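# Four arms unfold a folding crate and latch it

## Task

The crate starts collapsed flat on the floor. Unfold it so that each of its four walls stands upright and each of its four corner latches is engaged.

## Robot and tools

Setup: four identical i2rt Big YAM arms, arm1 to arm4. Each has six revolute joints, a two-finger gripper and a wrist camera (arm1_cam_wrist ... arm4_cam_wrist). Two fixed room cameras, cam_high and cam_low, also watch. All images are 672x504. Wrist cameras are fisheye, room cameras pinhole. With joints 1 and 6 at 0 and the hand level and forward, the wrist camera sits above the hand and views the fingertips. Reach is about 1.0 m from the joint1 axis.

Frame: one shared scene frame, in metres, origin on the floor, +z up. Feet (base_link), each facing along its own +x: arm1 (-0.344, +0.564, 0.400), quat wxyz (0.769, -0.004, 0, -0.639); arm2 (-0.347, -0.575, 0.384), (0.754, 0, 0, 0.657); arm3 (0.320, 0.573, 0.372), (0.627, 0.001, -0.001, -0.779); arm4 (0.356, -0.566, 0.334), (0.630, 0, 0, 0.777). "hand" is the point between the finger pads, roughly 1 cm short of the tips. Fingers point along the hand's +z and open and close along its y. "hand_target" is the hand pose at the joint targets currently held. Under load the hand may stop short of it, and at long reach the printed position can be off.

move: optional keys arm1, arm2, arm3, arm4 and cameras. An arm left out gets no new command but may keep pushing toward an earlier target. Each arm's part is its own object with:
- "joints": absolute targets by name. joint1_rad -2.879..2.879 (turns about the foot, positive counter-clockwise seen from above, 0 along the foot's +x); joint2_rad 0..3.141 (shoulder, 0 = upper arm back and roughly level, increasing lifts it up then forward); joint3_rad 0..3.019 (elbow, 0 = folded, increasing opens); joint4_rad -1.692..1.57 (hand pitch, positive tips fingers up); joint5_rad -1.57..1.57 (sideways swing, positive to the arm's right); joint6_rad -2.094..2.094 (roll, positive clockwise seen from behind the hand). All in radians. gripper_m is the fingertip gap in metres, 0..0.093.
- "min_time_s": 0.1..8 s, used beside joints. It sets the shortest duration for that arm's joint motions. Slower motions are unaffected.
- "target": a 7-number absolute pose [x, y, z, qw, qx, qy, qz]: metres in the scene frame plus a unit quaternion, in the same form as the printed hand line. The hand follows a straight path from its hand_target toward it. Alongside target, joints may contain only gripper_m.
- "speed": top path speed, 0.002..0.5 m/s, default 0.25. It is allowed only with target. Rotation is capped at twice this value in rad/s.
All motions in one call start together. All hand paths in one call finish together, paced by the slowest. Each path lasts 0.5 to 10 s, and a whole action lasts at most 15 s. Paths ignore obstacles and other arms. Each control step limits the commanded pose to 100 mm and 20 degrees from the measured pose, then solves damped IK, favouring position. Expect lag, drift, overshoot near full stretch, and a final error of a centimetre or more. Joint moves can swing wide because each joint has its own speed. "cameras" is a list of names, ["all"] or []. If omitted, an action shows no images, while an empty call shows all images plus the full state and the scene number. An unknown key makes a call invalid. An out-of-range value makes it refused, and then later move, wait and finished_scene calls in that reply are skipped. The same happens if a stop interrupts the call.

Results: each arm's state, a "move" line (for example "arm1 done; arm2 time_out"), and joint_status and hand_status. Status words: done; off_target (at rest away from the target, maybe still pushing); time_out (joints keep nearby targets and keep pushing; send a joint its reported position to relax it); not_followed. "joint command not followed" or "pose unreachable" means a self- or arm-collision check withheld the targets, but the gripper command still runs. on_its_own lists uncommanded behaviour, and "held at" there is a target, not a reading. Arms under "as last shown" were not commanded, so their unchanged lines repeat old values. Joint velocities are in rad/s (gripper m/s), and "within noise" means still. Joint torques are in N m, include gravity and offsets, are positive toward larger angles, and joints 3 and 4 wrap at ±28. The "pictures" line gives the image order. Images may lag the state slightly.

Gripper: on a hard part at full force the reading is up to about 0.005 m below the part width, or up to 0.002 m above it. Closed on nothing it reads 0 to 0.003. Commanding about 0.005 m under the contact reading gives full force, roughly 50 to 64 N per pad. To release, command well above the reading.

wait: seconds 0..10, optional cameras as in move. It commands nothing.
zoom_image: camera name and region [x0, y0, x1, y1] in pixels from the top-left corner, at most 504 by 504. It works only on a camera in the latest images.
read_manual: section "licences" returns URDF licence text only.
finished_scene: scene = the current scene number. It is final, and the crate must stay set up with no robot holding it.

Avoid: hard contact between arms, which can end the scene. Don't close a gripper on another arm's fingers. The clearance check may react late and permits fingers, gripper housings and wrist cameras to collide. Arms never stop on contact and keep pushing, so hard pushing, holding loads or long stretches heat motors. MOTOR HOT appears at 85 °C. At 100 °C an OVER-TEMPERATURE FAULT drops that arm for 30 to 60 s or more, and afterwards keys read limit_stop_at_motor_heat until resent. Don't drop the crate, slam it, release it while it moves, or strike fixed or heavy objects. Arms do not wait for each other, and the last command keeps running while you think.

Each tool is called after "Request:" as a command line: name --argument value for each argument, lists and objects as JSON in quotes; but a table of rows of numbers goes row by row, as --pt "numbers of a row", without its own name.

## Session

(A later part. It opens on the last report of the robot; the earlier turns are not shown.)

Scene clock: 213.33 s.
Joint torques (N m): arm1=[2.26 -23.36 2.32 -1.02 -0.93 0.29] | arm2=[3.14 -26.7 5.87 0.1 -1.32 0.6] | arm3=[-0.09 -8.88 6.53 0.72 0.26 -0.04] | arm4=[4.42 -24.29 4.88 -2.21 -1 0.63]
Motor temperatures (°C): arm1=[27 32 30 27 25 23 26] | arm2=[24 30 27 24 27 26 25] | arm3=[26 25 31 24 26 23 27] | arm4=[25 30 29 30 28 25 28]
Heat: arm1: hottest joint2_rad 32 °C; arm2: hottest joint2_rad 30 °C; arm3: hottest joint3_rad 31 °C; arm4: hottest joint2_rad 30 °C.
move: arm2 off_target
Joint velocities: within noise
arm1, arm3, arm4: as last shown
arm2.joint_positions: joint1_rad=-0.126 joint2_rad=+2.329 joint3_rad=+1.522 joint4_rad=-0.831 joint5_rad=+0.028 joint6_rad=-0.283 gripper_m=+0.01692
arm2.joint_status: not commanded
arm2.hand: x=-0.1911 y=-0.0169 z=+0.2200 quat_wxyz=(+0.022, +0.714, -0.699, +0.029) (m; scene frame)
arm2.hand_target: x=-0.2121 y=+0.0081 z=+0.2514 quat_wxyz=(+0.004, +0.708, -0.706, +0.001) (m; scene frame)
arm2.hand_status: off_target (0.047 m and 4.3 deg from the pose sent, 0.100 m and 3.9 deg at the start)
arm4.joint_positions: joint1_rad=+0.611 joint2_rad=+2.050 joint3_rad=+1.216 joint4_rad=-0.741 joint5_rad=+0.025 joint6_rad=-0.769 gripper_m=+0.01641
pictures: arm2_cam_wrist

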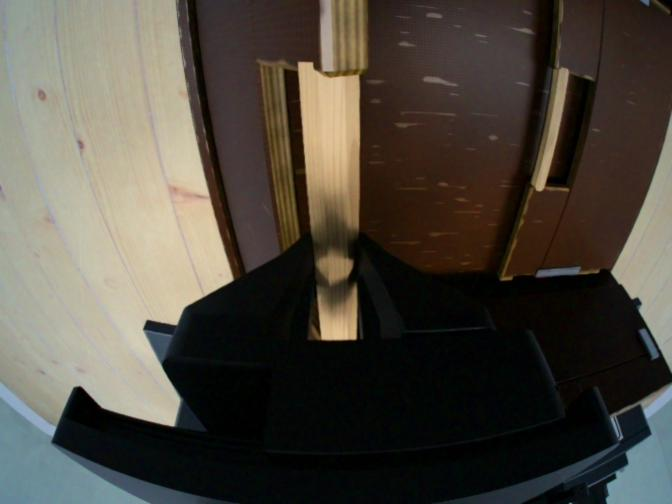

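Request:
move --arm2 '{"target": [-0.256, 0.010, 0.270, 0, 0.7071, -0.7071, 0], "speed": 0.1}'

Request:
move --arm2 '{"target": [-0.300, 0.010, 0.274, 0, 0.7071, -0.7071, 0], "speed": 0.08}' --cameras '["arm2_cam_wrist", "cam_high", "cam_low"]'

Request:
zoom_image --camera "cam_high" --region '[250, 250, 420, 410]'

Request:
zoom_image --camera "cam_low" --region '[220, 180, 470, 380]'

Scene clock: 220.10 s.
Joint torques (N m): arm1=[3.02 -23.94 2.26 -1.09 -0.97 0.32] | arm2=[3.43 -25.82 6.35 0.44 -1.3 0.62] | arm3=[0.03 -8.53 6.58 0.92 0.23 -0.06] | arm4=[4.42 -24.23 4.88 -2.22 -1.01 0.63]
Motor temperatures (°C): arm1=[27 32 30 27 25 23 26] | arm2=[24 31 27 24 28 26 25] | arm3=[26 25 31 24 26 23 27] | arm4=[25 30 29 30 28 25 28]
Heat: arm1: hottest joint2_rad 32 °C; arm2: hottest joint2_rad 31 °C; arm3: hottest joint3_rad 31 °C; arm4: hottest joint2_rad 30 °C.
move: arm2 off_target
Joint velocities: within noise
arm1, arm3, arm4: as last shown
arm1.joint_positions: joint1_rad=+0.556 joint2_rad=+2.110 joint3_rad=+1.091 joint4_rad=-0.534 joint5_rad=+0.019 joint6_rad=-0.820 gripper_m=+0.01667
arm2.joint_positions: joint1_rad=-0.059 joint2_rad=+2.275 joint3_rad=+1.481 joint4_rad=-0.849 joint5_rad=+0.030 joint6_rad=-0.214 gripper_m=+0.01679
arm2.joint_status: not commanded
arm2.hand: x=-0.2310 y=-0.0184 z=+0.2396 quat_wxyz=(+0.022, +0.714, -0.699, +0.033) (m; scene frame)
arm2.hand_target: x=-0.2547 y=+0.0089 z=+0.2696 quat_wxyz=(+0.001, +0.708, -0.706, +0.000) (m; scene frame)
arm2.hand_status: off_target (0.049 m and 4.6 deg from the pose sent, 0.086 m and 4.3 deg at the start)
pictures: none

Scene clock: 221.20 s.
Joint torques (N m): arm1=[2.37 -23.71 2.1 -1.01 -0.95 0.27] | arm2=[5.71 -25.23 6.32 0.64 -1.85 0.69] | arm3=[0.03 -8.82 6.61 0.8 0.22 -0.03] | arm4=[4.37 -24.23 4.88 -2.22 -1.01 0.64]
Motor temperatures (°C): arm1=[27 32 30 27 25 23 26] | arm2=[24 31 27 24 28 26 25] | arm3=[26 25 31 24 26 23 27] | arm4=[25 30 29 30 28 25 28]
Heat: arm1: hottest joint2_rad 32 °C; arm2: hottest joint2_rad 31 °C; arm3: hottest joint3_rad 31 °C; arm4: hottest joint2_rad 30 °C.
move: arm2 off_target
Joint velocities: within noise
arm1.joint_positions: joint1_rad=+0.556 joint2_rad=+2.110 joint3_rad=+1.091 joint4_rad=-0.534 joint5_rad=+0.019 joint6_rad=-0.820 gripper_m=+0.01667
arm1.joint_status: not commanded
arm1.hand: x=-0.0245 y=+0.2073 z=+0.2477 quat_wxyz=(+0.004, -0.005, -1.000, +0.016) (m; scene frame)
arm1.hand_target: x=-0.0178 y=+0.2308 z=+0.2621 quat_wxyz=(+0.001, +0.000, -1.000, +0.000) (m; scene frame)
arm1.hand_status: not commanded
arm2.joint_positions: joint1_rad=-0.009 joint2_rad=+2.252 joint3_rad=+1.458 joint4_rad=-0.851 joint5_rad=+0.041 joint6_rad=-0.148 gripper_m=+0.01679
arm2.joint_status: not commanded
arm2.hand: x=-0.2575 y=-0.0197 z=+0.2465 quat_wxyz=(+0.017, +0.708, -0.705, +0.039) (m; scene frame)
arm2.hand_target: x=-0.2996 y=+0.0075 z=+0.2733 quat_wxyz=(+0.003, +0.708, -0.706, +0.000) (m; scene frame)
arm2.hand_status: off_target (0.059 m and 4.8 deg from the pose sent, 0.082 m and 4.6 deg at the start)
arm3, arm4: as last shown
arm4.joint_positions: joint1_rad=+0.611 joint2_rad=+2.050 joint3_rad=+1.216 joint4_rad=-0.741 joint5_rad=+0.025 joint6_rad=-0.769 gripper_m=+0.01642
pictures: arm2_cam_wrist, cam_high, cam_low

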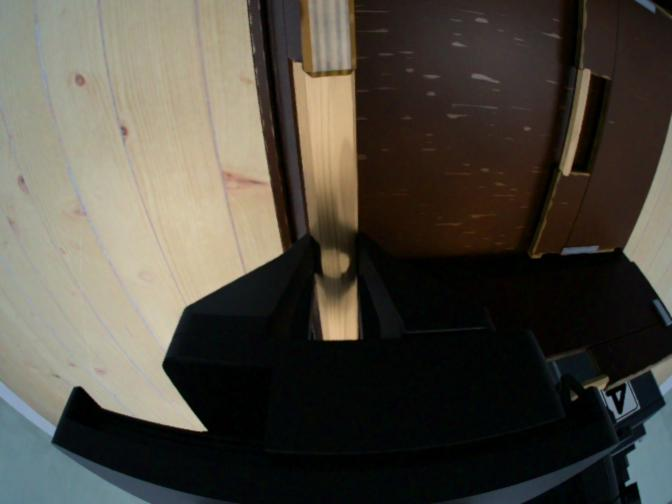

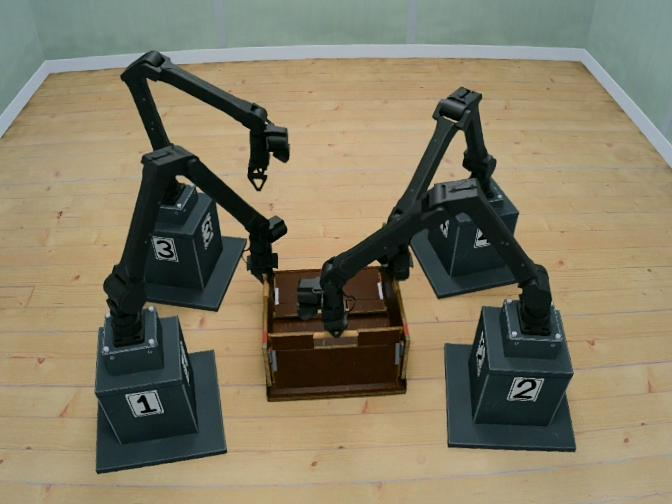

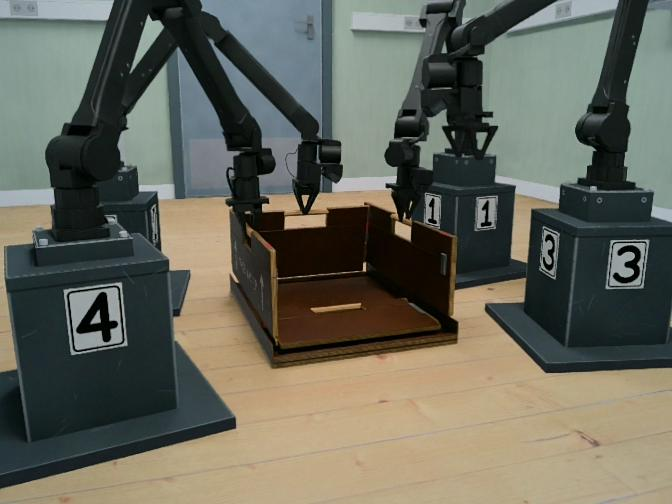

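Scaled by 2.965 from the camera's 672x504 image, which has a finer 960x720 frame.

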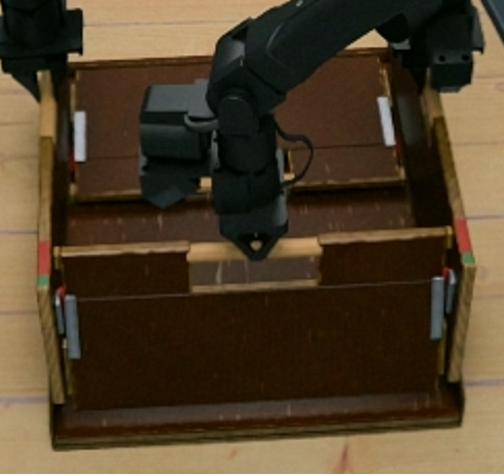

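Scaled by 2.016 from the camera's 672x504 image, which has a finer 960x720 frame.

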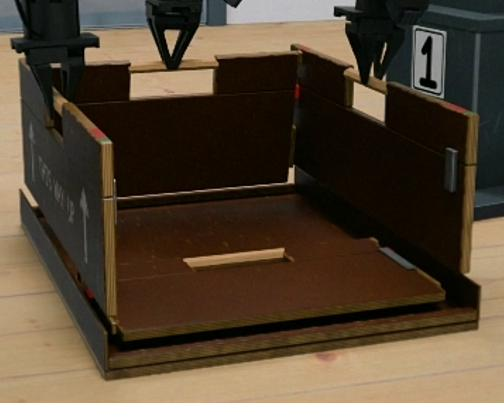

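Request:
zoom_image --camera "cam_high" --region '[260, 320, 300, 390]'

Request:
zoom_image --camera "cam_high" --region '[380, 310, 420, 390]'

Request:
zoom_image --camera "cam_low" --region '[340, 190, 400, 260]'

Request:
zoom_image --camera "arm2_cam_wrist" --region '[520, 0, 672, 100]'

Scaled by 7.200 from the camera's 672x504 image, which has a finer 960x720 frame.

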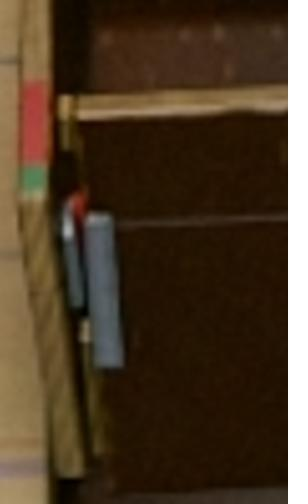

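Scaled by 6.300 from the camera's 672x504 image, which has a finer 960x720 frame.

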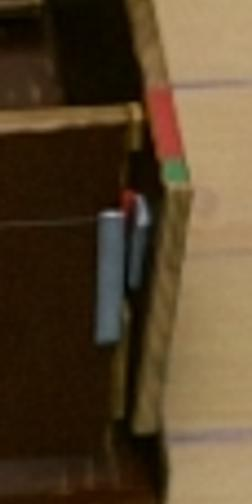

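Scaled by 7.200 from the camera's 672x504 image, which has a finer 960x720 frame.

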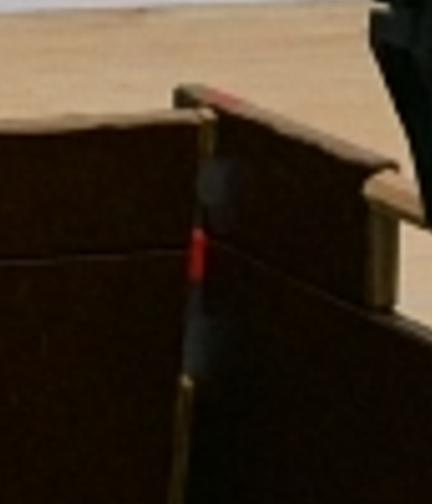

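Scaled by 3.316 from the camera's 672x504 image, which has a finer 960x720 frame.

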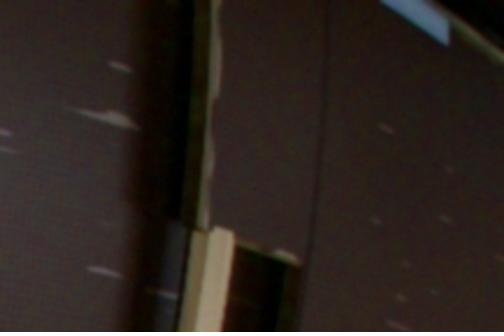

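Request:
move --arm2 '{"target": [-0.335, 0.010, 0.276, 0, 0.7071, -0.7071, 0], "speed": 0.08}' --cameras '["arm2_cam_wrist", "cam_high", "cam_low"]'

Request:
zoom_image --camera "cam_high" --region '[250, 300, 420, 410]'

Scene clock: 227.67 s.
Joint torques (N m): arm1=[2.84 -23.94 2.29 -1.07 -0.96 0.31] | arm2=[4.31 -24.29 7.02 0.96 -2.19 0.48] | arm3=[0.15 -8.47 6.58 0.9 0.25 -0.04] | arm4=[4.42 -24.23 4.86 -2.22 -1.01 0.63]
Motor temperatures (°C): arm1=[27 32 30 27 25 23 26] | arm2=[24 31 27 24 29 26 25] | arm3=[26 25 31 24 26 23 27] | arm4=[25 30 28 30 28 25 28]
Heat: arm1: hottest joint2_rad 32 °C; arm2: hottest joint2_rad 31 °C; arm3: hottest joint3_rad 31 °C; arm4: hottest joint2_rad 30 °C.
move: arm2 off_target
Joint velocities: within noise
arm1, arm3, arm4: as last shown
arm2.joint_positions: joint1_rad=+0.066 joint2_rad=+2.236 joint3_rad=+1.443 joint4_rad=-0.860 joint5_rad=+0.051 joint6_rad=-0.070 gripper_m=+0.01679
arm2.joint_status: not commanded
arm2.hand: x=-0.2980 y=-0.0204 z=+0.2519 quat_wxyz=(+0.014, +0.707, -0.706, +0.046) (m; scene frame)
arm2.hand_target: x=-0.3338 y=+0.0087 z=+0.2767 quat_wxyz=(+0.001, +0.708, -0.706, +0.000) (m; scene frame)
arm2.hand_status: off_target (0.054 m and 5.5 deg from the pose sent, 0.088 m and 4.8 deg at the start)
arm4.hand_target: x=-0.0237 y=-0.2341 z=+0.2696 quat_wxyz=(+0.000, +1.000, +0.001, -0.001) (m; scene frame)
pictures: arm2_cam_wrist, cam_high, cam_low

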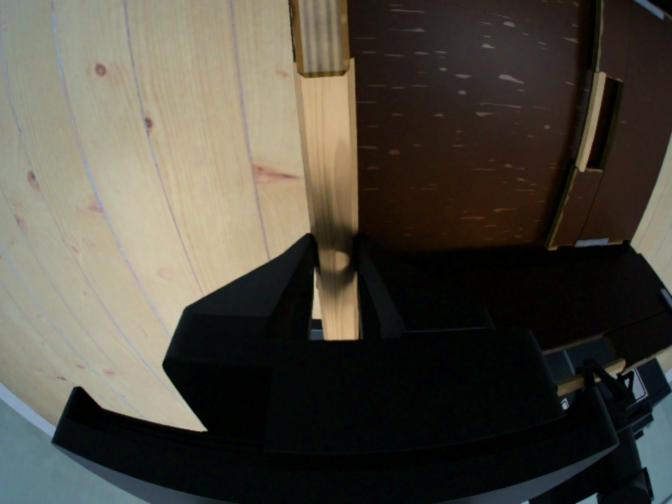

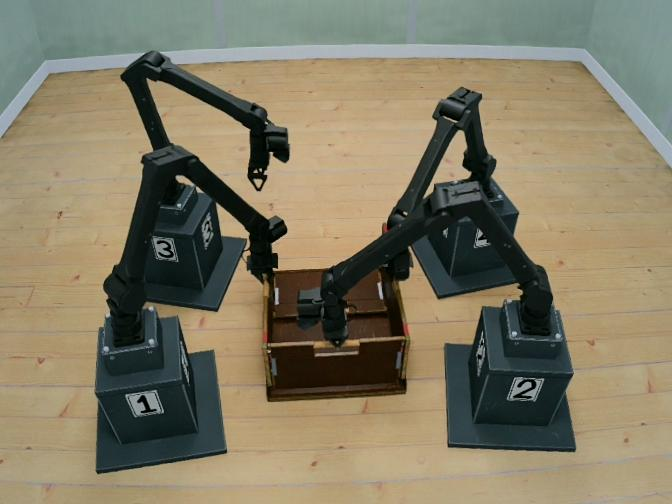

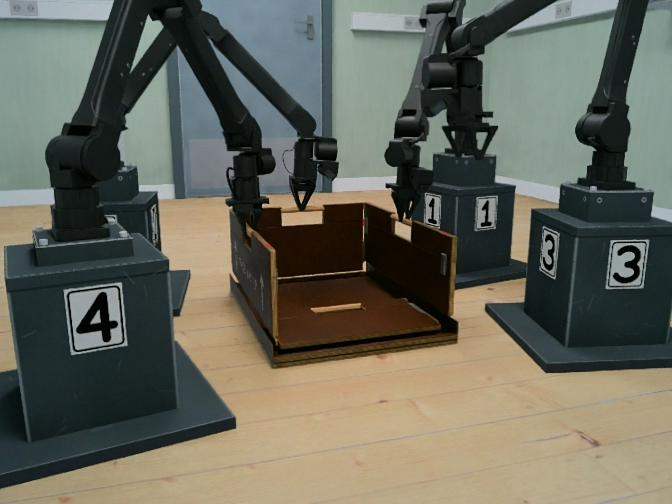

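Scaled by 2.965 from the camera's 672x504 image, which has a finer 960x720 frame.

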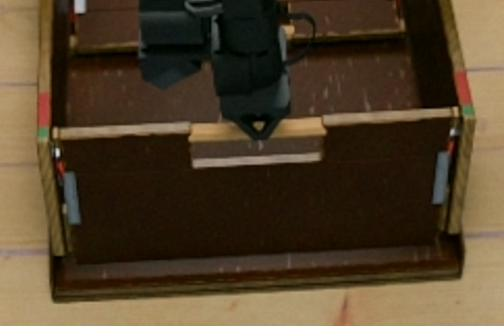

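Request:
zoom_image --camera "cam_high" --region '[258, 328, 298, 398]'

Request:
zoom_image --camera "cam_high" --region '[380, 318, 420, 398]'

Request:
zoom_image --camera "cam_low" --region '[340, 190, 400, 260]'

Scaled by 7.200 from the camera's 672x504 image, which has a finer 960x720 frame.

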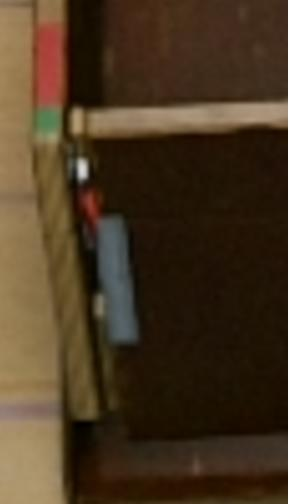

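Scaled by 6.300 from the camera's 672x504 image, which has a finer 960x720 frame.

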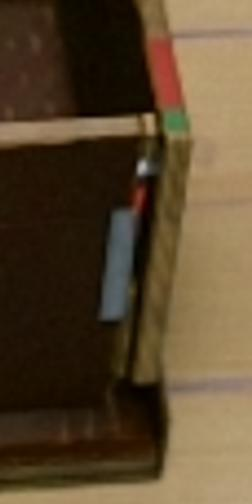

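Scaled by 7.200 from the camera's 672x504 image, which has a finer 960x720 frame.

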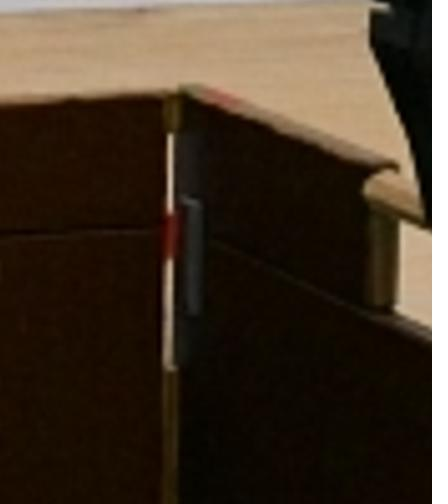

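Request:
move --arm2 '{"target": [-0.362, 0.010, 0.276, 0, 0.7071, -0.7071, 0], "speed": 0.08}' --cameras '["arm2_cam_wrist", "cam_high", "cam_low"]'

Request:
zoom_image --camera "cam_high" --region '[258, 328, 298, 398]'

Request:
zoom_image --camera "cam_high" --region '[380, 318, 420, 398]'

Request:
zoom_image --camera "cam_low" --region '[340, 190, 400, 260]'

Scene clock: 233.57 s.
Joint torques (N m): arm1=[2.96 -24 2.37 -1.13 -0.96 0.32] | arm2=[8.18 -24.53 6.54 0.98 -2.35 0.74] | arm3=[0.15 -8.18 6.56 0.81 0.24 -0.09] | arm4=[4.42 -24.23 4.88 -2.22 -1.01 0.64]
Motor temperatures (°C): arm1=[27 32 29 27 25 23 26] | arm2=[24 31 27 24 30 26 26] | arm3=[26 25 31 24 26 23 27] | arm4=[25 30 28 30 28 25 28]
Heat: arm1: hottest joint2_rad 32 °C; arm2: hottest joint2_rad 31 °C; arm3: hottest joint3_rad 31 °C; arm4: hottest joint2_rad 30 °C.
move: arm2 off_target
Joint velocities: within noise
arm1: as last shown
arm2.joint_positions: joint1_rad=+0.067 joint2_rad=+2.236 joint3_rad=+1.443 joint4_rad=-0.860 joint5_rad=+0.051 joint6_rad=-0.050 gripper_m=+0.01679
arm2.joint_status: not commanded
arm2.hand: x=-0.2988 y=-0.0204 z=+0.2519 quat_wxyz=(+0.013, +0.700, -0.712, +0.046) (m; scene frame)
arm2.hand_target: x=-0.3604 y=+0.0059 z=+0.2760 quat_wxyz=(+0.003, +0.709, -0.706, +0.000) (m; scene frame)
arm2.hand_status: off_target (0.074 m and 5.6 deg from the pose sent, 0.075 m and 5.5 deg at the start)
arm3.joint_positions: joint1_rad=+0.091 joint2_rad=+1.383 joint3_rad=+0.878 joint4_rad=-1.073 joint5_rad=+0.002 joint6_rad=-0.097 gripper_m=+0.09396
arm3.joint_status: not commanded
arm3.hand: x=+0.2757 y=+0.2259 z=+0.4540 quat_wxyz=(+0.002, -0.717, -0.697, -0.003) (m; scene frame)
arm3.hand_target: x=+0.2782 y=+0.2225 z=+0.4489 quat_wxyz=(+0.004, -0.710, -0.704, -0.003) (m; scene frame)
arm3.hand_status: not commanded
arm4.joint_positions: joint1_rad=+0.611 joint2_rad=+2.050 joint3_rad=+1.216 joint4_rad=-0.741 joint5_rad=+0.025 joint6_rad=-0.769 gripper_m=+0.01642
arm4.joint_status: not commanded
arm4.hand: x=-0.0149 y=-0.2127 z=+0.2389 quat_wxyz=(-0.008, +1.000, +0.009, +0.010) (m; scene frame)
arm4.hand_target: x=-0.0237 y=-0.2341 z=+0.2696 quat_wxyz=(+0.000, +1.000, +0.001, -0.001) (m; scene frame)
arm4.hand_status: not commanded
pictures: arm2_cam_wrist, cam_high, cam_low

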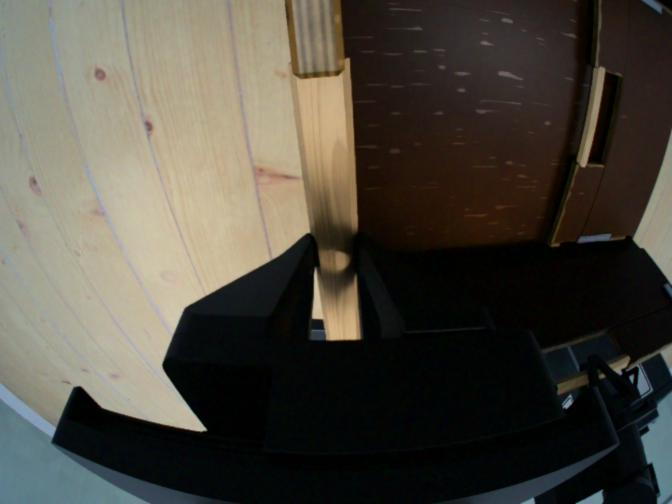

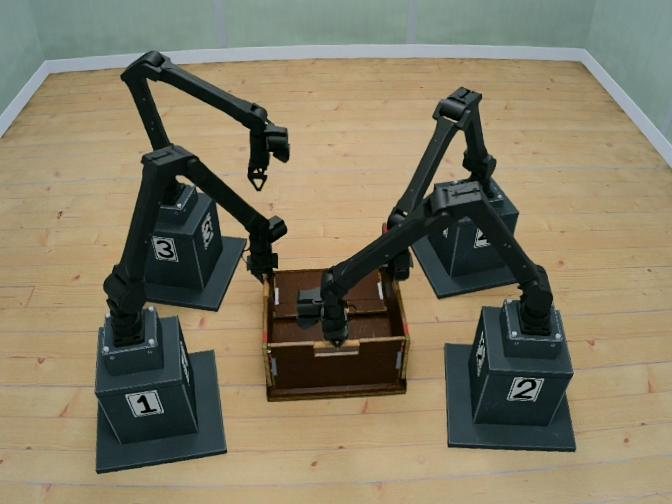

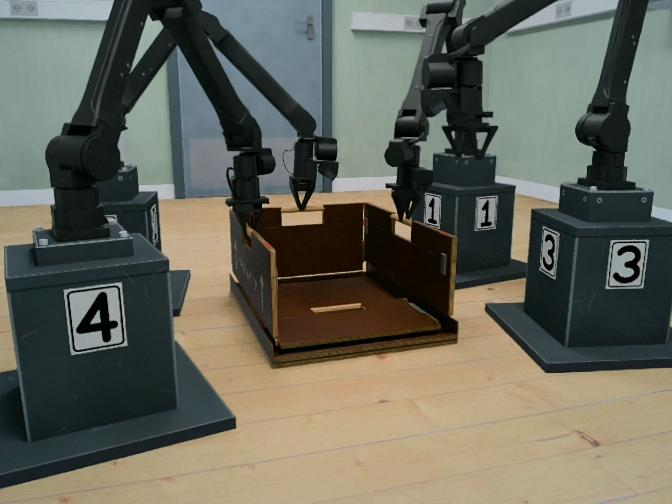

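Scaled by 7.200 from the camera's 672x504 image, which has a finer 960x720 frame.

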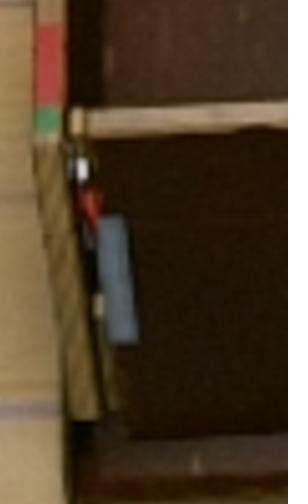

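Scaled by 6.300 from the camera's 672x504 image, which has a finer 960x720 frame.

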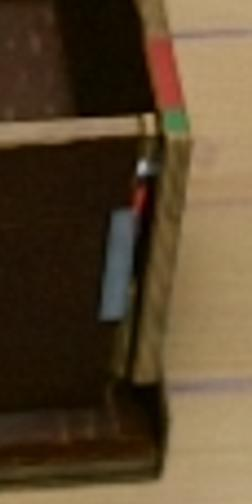

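Scaled by 7.200 from the camera's 672x504 image, which has a finer 960x720 frame.

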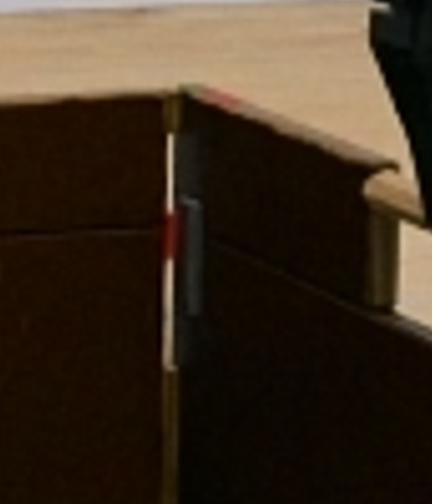

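Request:
move --arm2 '{"target": [-0.330, 0.010, 0.272, 0, 0.7071, -0.7071, 0], "speed": 0.1}' --arm3 '{"target": [0.20, 0.0, 0.38, 0, 0.7071, 0.7071, 0], "speed": 0.3, "joints": {"gripper_m": 0.05}}'

Request:
move --arm3 '{"target": [0.040, -0.015, 0.13, 0, 0.7071, 0.7071, 0], "speed": 0.25}' --cameras '["arm3_cam_wrist", "cam_high"]'

Scene clock: 240.93 s.
Joint torques (N m): arm1=[2.73 -23.18 2.43 -1.18 -0.93 0.28] | arm2=[3.6 -23.71 7.04 1.18 -2.21 0.27] | arm3=[-1.2 -15.91 9.73 -0.14 0.05 -0.07] | arm4=[4.37 -24.23 4.88 -2.22 -1.01 0.63]
Motor temperatures (°C): arm1=[27 32 29 27 25 23 27] | arm2=[24 31 27 25 30 26 26] | arm3=[26 25 31 24 26 23 27] | arm4=[25 31 28 30 28 25 28]
Heat: arm1: hottest joint2_rad 32 °C; arm2: hottest joint2_rad 31 °C; arm3: hottest joint3_rad 31 °C; arm4: hottest joint2_rad 31 °C.
move: arm2 off_target; arm3 off_target
Joint velocities: within noise
arm1, arm4: as last shown
arm1.joint_positions: joint1_rad=+0.556 joint2_rad=+2.110 joint3_rad=+1.091 joint4_rad=-0.534 joint5_rad=+0.019 joint6_rad=-0.820 gripper_m=+0.01668
arm2.joint_positions: joint1_rad=+0.066 joint2_rad=+2.236 joint3_rad=+1.441 joint4_rad=-0.860 joint5_rad=+0.051 joint6_rad=-0.058 gripper_m=+0.01679
arm2.joint_status: not commanded
arm2.hand: x=-0.2980 y=-0.0212 z=+0.2516 quat_wxyz=(+0.014, +0.702, -0.710, +0.047) (m; scene frame)
arm2.hand_target: x=-0.3295 y=+0.0079 z=+0.2724 quat_wxyz=(+0.001, +0.708, -0.706, +0.001) (m; scene frame)
arm2.hand_status: off_target (0.049 m and 5.6 deg from the pose sent, 0.048 m and 5.6 deg at the start)
arm3.joint_positions: joint1_rad=+0.017 joint2_rad=+1.996 joint3_rad=+1.478 joint4_rad=-1.054 joint5_rad=+0.005 joint6_rad=-0.197 gripper_m=+0.05013
arm3.joint_status: all done
arm3.hand: x=+0.2063 y=+0.0134 z=+0.3813 quat_wxyz=(+0.001, -0.708, -0.706, +0.000) (m; scene frame)
arm3.hand_target: x=+0.1992 y=+0.0011 z=+0.3788 quat_wxyz=(+0.000, -0.707, -0.707, +0.001) (m; scene frame)
arm3.hand_status: off_target (0.015 m and 0.2 deg from the pose sent, 0.250 m and 1.7 deg at the start)
pictures: none

Scene clock: 243.13 s.
Joint torques (N m): arm1=[2.78 -23.41 2.24 -1.09 -0.95 0.29] | arm2=[3.66 -23.71 7.02 1.18 -2.21 0.27] | arm3=[-0.79 -19.02 7.68 0.13 -0.06 -0.1] | arm4=[4.42 -24.23 4.88 -2.22 -1.01 0.63]
Motor temperatures (°C): arm1=[27 32 29 27 25 23 27] | arm2=[24 31 27 25 31 26 26] | arm3=[26 25 31 24 26 23 27] | arm4=[25 31 28 30 28 25 28]
Heat: arm1: hottest joint2_rad 32 °C; arm2: hottest joint2_rad 31 °C; arm3: hottest joint3_rad 31 °C; arm4: hottest joint2_rad 31 °C.
move: arm3 off_target
Joint velocities: within noise
arm1, arm2, arm4: as last shown
arm3.joint_positions: joint1_rad=-0.224 joint2_rad=+2.545 joint3_rad=+1.756 joint4_rad=-0.782 joint5_rad=+0.002 joint6_rad=-0.433 gripper_m=+0.05013
arm3.joint_status: not commanded
arm3.hand: x=+0.0473 y=-0.0071 z=+0.1383 quat_wxyz=(+0.000, -0.709, -0.705, -0.001) (m; scene frame)
arm3.hand_target: x=+0.0431 y=-0.0124 z=+0.1292 quat_wxyz=(-0.002, -0.707, -0.707, -0.001) (m; scene frame)
arm3.hand_status: off_target (0.014 m and 0.4 deg from the pose sent, 0.303 m and 0.2 deg at the start)
pictures: arm3_cam_wrist, cam_high

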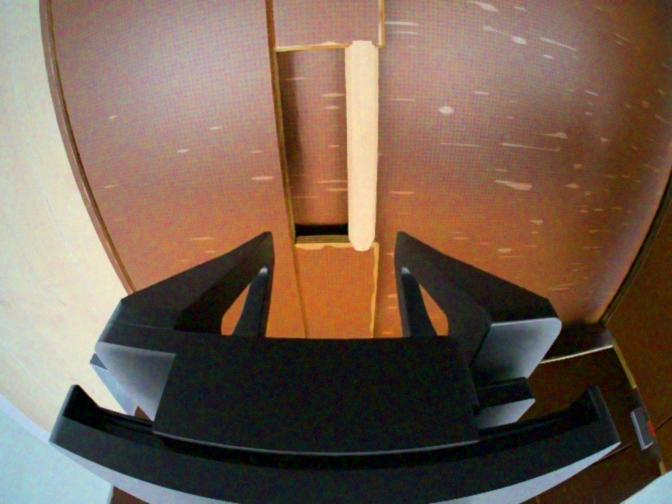

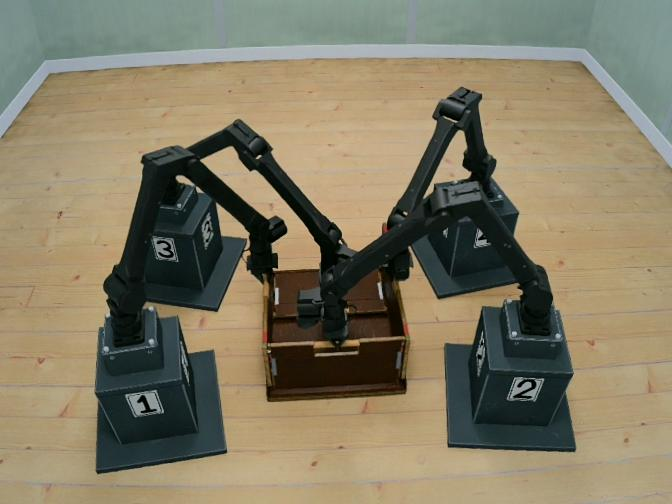

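Request:
move --arm3 '{"target": [0.0195, -0.016, 0.052, 0, 0.7071, 0.7071, 0], "speed": 0.2}' --cameras '["arm3_cam_wrist"]'

Scene clock: 246.77 s.
Joint torques (N m): arm1=[2.55 -23.41 2.26 -1.1 -0.97 0.3] | arm2=[3.66 -23.65 7.05 1.2 -2.21 0.27] | arm3=[-1.03 -20.13 7.28 0.14 0.09 -0.05] | arm4=[4.42 -24.23 4.88 -2.22 -1.01 0.63]
Motor temperatures (°C): arm1=[27 32 29 27 25 23 27] | arm2=[24 31 27 25 31 26 26] | arm3=[26 25 31 24 26 23 27] | arm4=[25 31 28 30 28 25 28]
Heat: arm1: hottest joint2_rad 32 °C; arm2: hottest joint2_rad 31 °C; arm3: hottest joint3_rad 31 °C; arm4: hottest joint2_rad 31 °C.
move: arm3 off_target
Joint velocities: within noise
arm1, arm2, arm4: as last shown
arm1.joint_positions: joint1_rad=+0.556 joint2_rad=+2.110 joint3_rad=+1.091 joint4_rad=-0.534 joint5_rad=+0.019 joint6_rad=-0.820 gripper_m=+0.01667
arm3.joint_positions: joint1_rad=-0.248 joint2_rad=+2.736 joint3_rad=+1.912 joint4_rad=-0.750 joint5_rad=+0.002 joint6_rad=-0.462 gripper_m=+0.05013
arm3.joint_status: not commanded
arm3.hand: x=+0.0273 y=-0.0123 z=+0.0600 quat_wxyz=(+0.000, -0.708, -0.706, -0.002) (m; scene frame)
arm3.hand_target: x=+0.0194 y=-0.0146 z=+0.0522 quat_wxyz=(+0.000, -0.707, -0.707, +0.000) (m; scene frame)
arm3.hand_status: off_target (0.012 m and 0.3 deg from the pose sent, 0.091 m and 0.4 deg at the start)
pictures: arm3_cam_wrist

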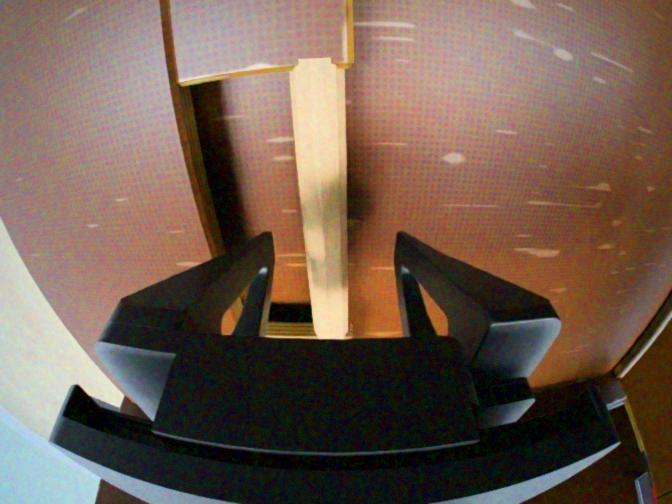

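Request:
move --arm3 '{"target": [0.0235, -0.016, 0.020, 0, 0.7071, 0.7071, 0], "speed": 0.12}' --cameras '["arm3_cam_wrist"]'

Scene clock: 249.53 s.
Joint torques (N m): arm1=[2.84 -23.65 2.44 -0.98 -0.95 0.31] | arm2=[3.66 -23.71 7.04 1.18 -2.21 0.27] | arm3=[-0.97 -19.37 7.41 0.69 0.1 0.01] | arm4=[4.37 -24.23 4.88 -2.22 -1.01 0.63]
Motor temperatures (°C): arm1=[27 32 29 27 25 23 27] | arm2=[24 31 27 25 31 26 26] | arm3=[26 26 31 24 26 23 27] | arm4=[25 31 28 30 28 25 28]
Heat: arm1: hottest joint2_rad 32 °C; arm2: hottest joint2_rad 31 °C; arm3: hottest joint3_rad 31 °C; arm4: hottest joint2_rad 31 °C.
move: arm3 off_target
Joint velocities: within noise
arm1, arm2, arm4: as last shown
arm1.joint_positions: joint1_rad=+0.556 joint2_rad=+2.110 joint3_rad=+1.091 joint4_rad=-0.534 joint5_rad=+0.019 joint6_rad=-0.820 gripper_m=+0.01668
arm3.joint_positions: joint1_rad=-0.248 joint2_rad=+2.792 joint3_rad=+1.957 joint4_rad=-0.739 joint5_rad=+0.003 joint6_rad=-0.464 gripper_m=+0.05012
arm3.joint_status: not commanded
arm3.hand: x=+0.0269 y=-0.0127 z=+0.0354 quat_wxyz=(+0.001, -0.707, -0.707, -0.002) (m; scene frame)
arm3.hand_target: x=+0.0238 y=-0.0150 z=+0.0206 quat_wxyz=(+0.000, -0.707, -0.708, +0.001) (m; scene frame)
arm3.hand_status: off_target (0.016 m and 0.3 deg from the pose sent, 0.040 m and 0.3 deg at the start)
pictures: arm3_cam_wrist

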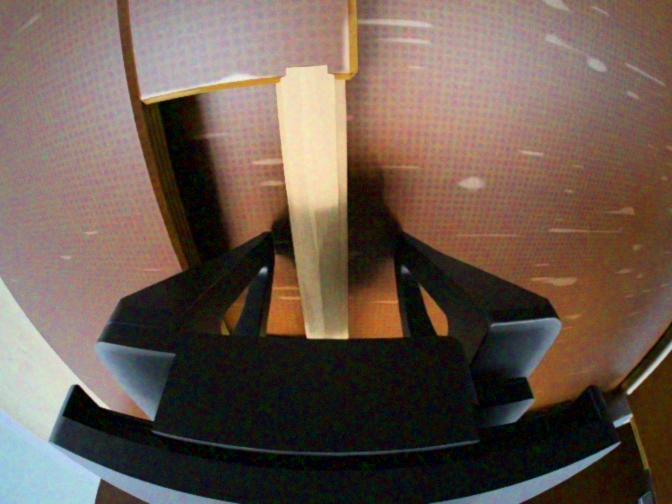

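Request:
move --arm3 '{"target": [0.029, -0.016, 0.023, 0, 0.7071, 0.7071, 0], "speed": 0.1}'

Request:
move --arm3 '{"joints": {"gripper_m": 0.008}}' --cameras '["arm3_cam_wrist"]'

Scene clock: 251.70 s.
Joint torques (N m): arm1=[2.73 -23.53 2.3 -0.88 -0.94 0.27] | arm2=[3.66 -23.71 7.05 1.17 -2.21 0.28] | arm3=[-0.09 -19.96 6.45 0.76 0.05 0.14] | arm4=[4.42 -24.23 4.88 -2.21 -1.01 0.63]
Motor temperatures (°C): arm1=[27 32 29 27 25 23 27] | arm2=[24 31 27 25 31 26 26] | arm3=[26 26 31 24 26 23 27] | arm4=[25 31 28 30 28 25 28]
Heat: arm1: hottest joint2_rad 32 °C; arm2: hottest joint2_rad 31 °C; arm3: hottest joint3_rad 31 °C; arm4: hottest joint2_rad 31 °C.
move: arm3 off_target
Joint velocities: within noise
arm1, arm2, arm4: as last shown
arm3.joint_positions: joint1_rad=-0.248 joint2_rad=+2.792 joint3_rad=+1.957 joint4_rad=-0.739 joint5_rad=+0.003 joint6_rad=-0.464 gripper_m=+0.05012
arm3.joint_status: not commanded
arm3.hand: x=+0.0269 y=-0.0127 z=+0.0354 quat_wxyz=(+0.001, -0.707, -0.707, -0.002) (m; scene frame)
arm3.hand_target: x=+0.0292 y=-0.0155 z=+0.0233 quat_wxyz=(+0.000, -0.707, -0.707, +0.000) (m; scene frame)
arm3.hand_status: off_target (0.013 m and 0.3 deg from the pose sent, 0.013 m and 0.3 deg at the start)
pictures: none

Scene clock: 252.43 s.
Joint torques (N m): arm1=[2.9 -22.95 2.19 -1.03 -0.95 0.31] | arm2=[3.66 -23.71 7.05 1.18 -2.21 0.28] | arm3=[-0.03 -20.25 6.3 1.02 0.19 0.26] | arm4=[4.42 -24.23 4.89 -2.22 -1.01 0.63]
Motor temperatures (°C): arm1=[27 32 29 27 25 23 27] | arm2=[24 32 27 25 31 26 26] | arm3=[26 26 31 24 26 23 27] | arm4=[25 31 28 30 28 25 28]
Heat: arm1: hottest joint2_rad 32 °C; arm2: hottest joint2_rad 32 °C; arm3: hottest joint3_rad 31 °C; arm4: hottest joint2_rad 31 °C.
move: arm3 off_target
Joint velocities: within noise
arm1.joint_positions: joint1_rad=+0.556 joint2_rad=+2.110 joint3_rad=+1.091 joint4_rad=-0.534 joint5_rad=+0.019 joint6_rad=-0.820 gripper_m=+0.01667
arm1.joint_status: not commanded
arm1.hand: x=-0.0245 y=+0.2073 z=+0.2477 quat_wxyz=(+0.004, -0.005, -1.000, +0.016) (m; scene frame)
arm1.hand_target: x=-0.0178 y=+0.2308 z=+0.2621 quat_wxyz=(+0.001, +0.000, -1.000, +0.000) (m; scene frame)
arm1.hand_status: not commanded
arm2, arm4: as last shown
arm3.joint_positions: joint1_rad=-0.245 joint2_rad=+2.792 joint3_rad=+1.957 joint4_rad=-0.742 joint5_rad=-0.009 joint6_rad=-0.484 gripper_m=+0.01658
arm3.joint_status: gripper_m off_target (ended at +0.01661, target +0.00800)
arm3.hand: x=+0.0309 y=-0.0138 z=+0.0355 quat_wxyz=(-0.004, -0.699, -0.715, -0.006) (m; scene frame)
arm3.hand_target: x=+0.0324 y=-0.0168 z=+0.0233 quat_wxyz=(-0.004, -0.704, -0.711, -0.002) (m; scene frame)
arm3.hand_status: not commanded
pictures: arm3_cam_wrist

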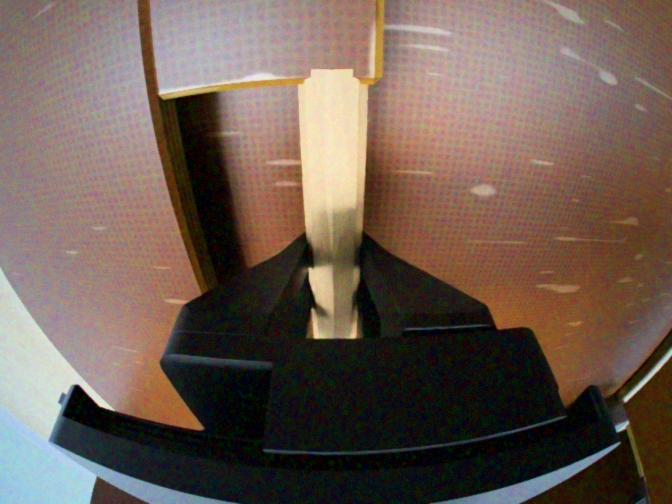

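Request:
move --arm3 '{"target": [0.042, -0.016, 0.132, 0, 0.7071, 0.7071, 0], "speed": 0.12}'

Request:
move --arm3 '{"target": [0.075, -0.016, 0.188, 0, 0.7071, 0.7071, 0], "speed": 0.12}' --cameras '["arm3_cam_wrist"]'

Scene clock: 255.70 s.
Joint torques (N m): arm1=[2.02 -24.06 2.35 -1.14 -0.97 0.32] | arm2=[3.66 -23.71 7.05 1.2 -2.21 0.28] | arm3=[-0.32 -25.35 4.14 -0.9 -0.27 0.36] | arm4=[4.37 -24.23 4.88 -2.22 -1.01 0.64]
Motor temperatures (°C): arm1=[27 32 29 27 25 23 27] | arm2=[24 32 27 25 31 26 26] | arm3=[26 26 31 24 26 23 27] | arm4=[25 31 28 30 28 25 28]
Heat: arm1: hottest joint2_rad 32 °C; arm2: hottest joint2_rad 32 °C; arm3: hottest joint3_rad 31 °C; arm4: hottest joint2_rad 31 °C.
move: arm3 off_target
Joint velocities: within noise
arm1, arm2, arm4: as last shown
arm1.joint_positions: joint1_rad=+0.556 joint2_rad=+2.110 joint3_rad=+1.091 joint4_rad=-0.534 joint5_rad=+0.019 joint6_rad=-0.820 gripper_m=+0.01668
arm3.joint_positions: joint1_rad=-0.222 joint2_rad=+2.633 joint3_rad=+1.823 joint4_rad=-0.762 joint5_rad=+0.022 joint6_rad=-0.470 gripper_m=+0.01620
arm3.joint_status: not commanded
arm3.hand: x=+0.0422 y=-0.0123 z=+0.1017 quat_wxyz=(+0.009, -0.696, -0.718, +0.002) (m; scene frame)
arm3.hand_target: x=+0.0430 y=-0.0199 z=+0.1309 quat_wxyz=(+0.003, -0.705, -0.710, +0.006) (m; scene frame)
arm3.hand_status: off_target (0.031 m and 2.1 deg from the pose sent, 0.097 m and 1.5 deg at the start)
pictures: none

Scene clock: 256.87 s.
Joint torques (N m): arm1=[2.61 -24.12 2.35 -1.06 -1 0.29] | arm2=[3.6 -23.71 7.04 1.18 -2.21 0.28] | arm3=[-0.15 -26.11 3.93 -1.46 -0.63 0.43] | arm4=[4.37 -24.29 4.88 -2.22 -1.01 0.64]
Motor temperatures (°C): arm1=[27 32 29 27 25 23 27] | arm2=[24 32 27 25 31 26 26] | arm3=[26 27 31 24 26 23 27] | arm4=[25 31 28 30 28 25 29]
Heat: arm1: hottest joint2_rad 32 °C; arm2: hottest joint2_rad 32 °C; arm3: hottest joint3_rad 31 °C; arm4: hottest joint2_rad 31 °C.
move: arm3 off_target
Joint velocities: within noise
arm1, arm2: as last shown
arm1.joint_positions: joint1_rad=+0.556 joint2_rad=+2.110 joint3_rad=+1.091 joint4_rad=-0.534 joint5_rad=+0.019 joint6_rad=-0.820 gripper_m=+0.01667
arm3.joint_positions: joint1_rad=-0.187 joint2_rad=+2.513 joint3_rad=+1.725 joint4_rad=-0.785 joint5_rad=+0.023 joint6_rad=-0.432 gripper_m=+0.01609
arm3.joint_status: not commanded
arm3.hand: x=+0.0674 y=-0.0106 z=+0.1500 quat_wxyz=(+0.010, -0.697, -0.717, +0.002) (m; scene frame)
arm3.hand_target: x=+0.0742 y=-0.0165 z=+0.1854 quat_wxyz=(+0.000, -0.707, -0.707, +0.000) (m; scene frame)
arm3.hand_status: off_target (0.039 m and 2.0 deg from the pose sent, 0.092 m and 2.1 deg at the start)
arm4.joint_positions: joint1_rad=+0.611 joint2_rad=+2.050 joint3_rad=+1.216 joint4_rad=-0.741 joint5_rad=+0.025 joint6_rad=-0.769 gripper_m=+0.01642
arm4.joint_status: not commanded
arm4.hand: x=-0.0149 y=-0.2127 z=+0.2389 quat_wxyz=(-0.008, +1.000, +0.009, +0.010) (m; scene frame)
arm4.hand_target: x=-0.0237 y=-0.2341 z=+0.2696 quat_wxyz=(+0.000, +1.000, +0.001, -0.001) (m; scene frame)
arm4.hand_status: not commanded
pictures: arm3_cam_wrist

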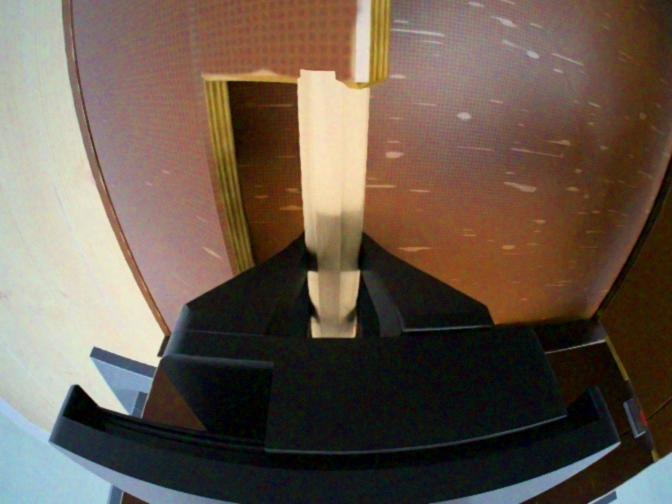

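Request:
move --arm3 '{"target": [0.106, -0.016, 0.222, 0, 0.7071, 0.7071, 0], "speed": 0.1}'

Request:
move --arm3 '{"target": [0.156, -0.016, 0.246, 0, 0.7071, 0.7071, 0], "speed": 0.1}'

Request:
move --arm3 '{"target": [0.206, -0.016, 0.262, 0, 0.7071, 0.7071, 0], "speed": 0.1}' --cameras '["arm3_cam_wrist"]'

Scene clock: 259.87 s.
Joint torques (N m): arm1=[2.84 -22.83 2.43 -0.99 -0.93 0.31] | arm2=[3.66 -23.71 7.04 1.17 -2.21 0.28] | arm3=[-0.03 -25.64 4.29 -1.4 -0.74 0.45] | arm4=[4.37 -24.23 4.88 -2.22 -1.01 0.64]
Motor temperatures (°C): arm1=[27 32 29 27 25 23 27] | arm2=[24 32 27 25 32 26 26] | arm3=[26 27 31 24 26 23 27] | arm4=[25 31 28 30 28 25 29]
Heat: arm1: hottest joint2_rad 32 °C; arm2: hottest joint2_rad 32 °C; arm3: hottest joint3_rad 31 °C; arm4: hottest joint2_rad 31 °C.
move: arm3 off_target
Joint velocities: within noise
arm1, arm4: as last shown
arm2.joint_positions: joint1_rad=+0.066 joint2_rad=+2.236 joint3_rad=+1.441 joint4_rad=-0.860 joint5_rad=+0.051 joint6_rad=-0.058 gripper_m=+0.01679
arm2.joint_status: not commanded
arm2.hand: x=-0.2980 y=-0.0212 z=+0.2516 quat_wxyz=(+0.014, +0.702, -0.710, +0.047) (m; scene frame)
arm2.hand_target: x=-0.3295 y=+0.0079 z=+0.2724 quat_wxyz=(+0.001, +0.708, -0.706, +0.001) (m; scene frame)
arm2.hand_status: not commanded
arm3.joint_positions: joint1_rad=-0.143 joint2_rad=+2.429 joint3_rad=+1.661 joint4_rad=-0.814 joint5_rad=+0.026 joint6_rad=-0.387 gripper_m=+0.01609
arm3.joint_status: not commanded
arm3.hand: x=+0.0973 y=-0.0096 z=+0.1842 quat_wxyz=(+0.013, -0.697, -0.717, -0.001) (m; scene frame)
arm3.hand_target: x=+0.1054 y=-0.0168 z=+0.2205 quat_wxyz=(+0.000, -0.707, -0.707, +0.000) (m; scene frame)
arm3.hand_status: off_target (0.039 m and 2.3 deg from the pose sent, 0.082 m and 2.0 deg at the start)
pictures: none

Scene clock: 261.07 s.
Joint torques (N m): arm1=[2.55 -24.06 2.25 -1.09 -0.97 0.31] | arm2=[3.6 -23.65 7.04 1.17 -2.21 0.28] | arm3=[0.85 -24.23 4.46 -0.73 -0.67 0.53] | arm4=[4.37 -24.29 4.88 -2.21 -1.01 0.63]
Motor temperatures (°C): arm1=[27 32 29 27 25 23 27] | arm2=[24 32 27 25 32 26 26] | arm3=[26 27 31 24 26 23 27] | arm4=[25 31 28 30 28 25 29]
Heat: arm1: hottest joint2_rad 32 °C; arm2: hottest joint2_rad 32 °C; arm3: hottest joint3_rad 31 °C; arm4: hottest joint2_rad 31 °C.
move: arm3 off_target
Joint velocities: within noise
arm1, arm2, arm4: as last shown
arm3.joint_positions: joint1_rad=-0.075 joint2_rad=+2.343 joint3_rad=+1.588 joint4_rad=-0.836 joint5_rad=+0.023 joint6_rad=-0.321 gripper_m=+0.01593
arm3.joint_status: not commanded
arm3.hand: x=+0.1422 y=-0.0079 z=+0.2158 quat_wxyz=(+0.014, -0.696, -0.718, -0.004) (m; scene frame)
arm3.hand_target: x=+0.1515 y=-0.0151 z=+0.2451 quat_wxyz=(+0.000, -0.709, -0.705, +0.000) (m; scene frame)
arm3.hand_status: off_target (0.034 m and 2.4 deg from the pose sent, 0.085 m and 2.3 deg at the start)
pictures: none

Scene clock: 262.23 s.
Joint torques (N m): arm1=[2.55 -24 2.39 -1.11 -0.98 0.29] | arm2=[3.66 -23.71 7.04 1.17 -2.21 0.28] | arm3=[2.14 -23.53 4.72 -0.72 -0.85 0.67] | arm4=[4.37 -24.23 4.88 -2.22 -1.01 0.63]
Motor temperatures (°C): arm1=[27 32 29 27 25 23 27] | arm2=[24 32 27 25 32 26 26] | arm3=[26 27 31 24 26 23 27] | arm4=[25 31 28 30 28 25 29]
Heat: arm1: hottest joint2_rad 32 °C; arm2: hottest joint2_rad 32 °C; arm3: hottest joint3_rad 31 °C; arm4: hottest joint2_rad 31 °C.
move: arm3 off_target
Joint velocities: within noise
arm1, arm2, arm4: as last shown
arm3.joint_positions: joint1_rad=-0.009 joint2_rad=+2.294 joint3_rad=+1.541 joint4_rad=-0.840 joint5_rad=+0.029 joint6_rad=-0.254 gripper_m=+0.01566
arm3.joint_status: not commanded
arm3.hand: x=+0.1825 y=-0.0067 z=+0.2315 quat_wxyz=(+0.017, -0.697, -0.717, -0.003) (m; scene frame)
arm3.hand_target: x=+0.2030 y=-0.0158 z=+0.2607 quat_wxyz=(+0.000, -0.708, -0.706, +0.000) (m; scene frame)
arm3.hand_status: off_target (0.040 m and 2.6 deg from the pose sent, 0.079 m and 2.4 deg at the start)
pictures: arm3_cam_wrist

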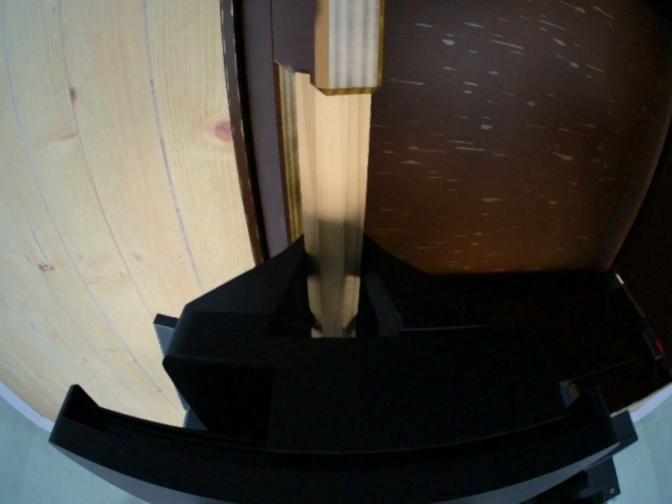

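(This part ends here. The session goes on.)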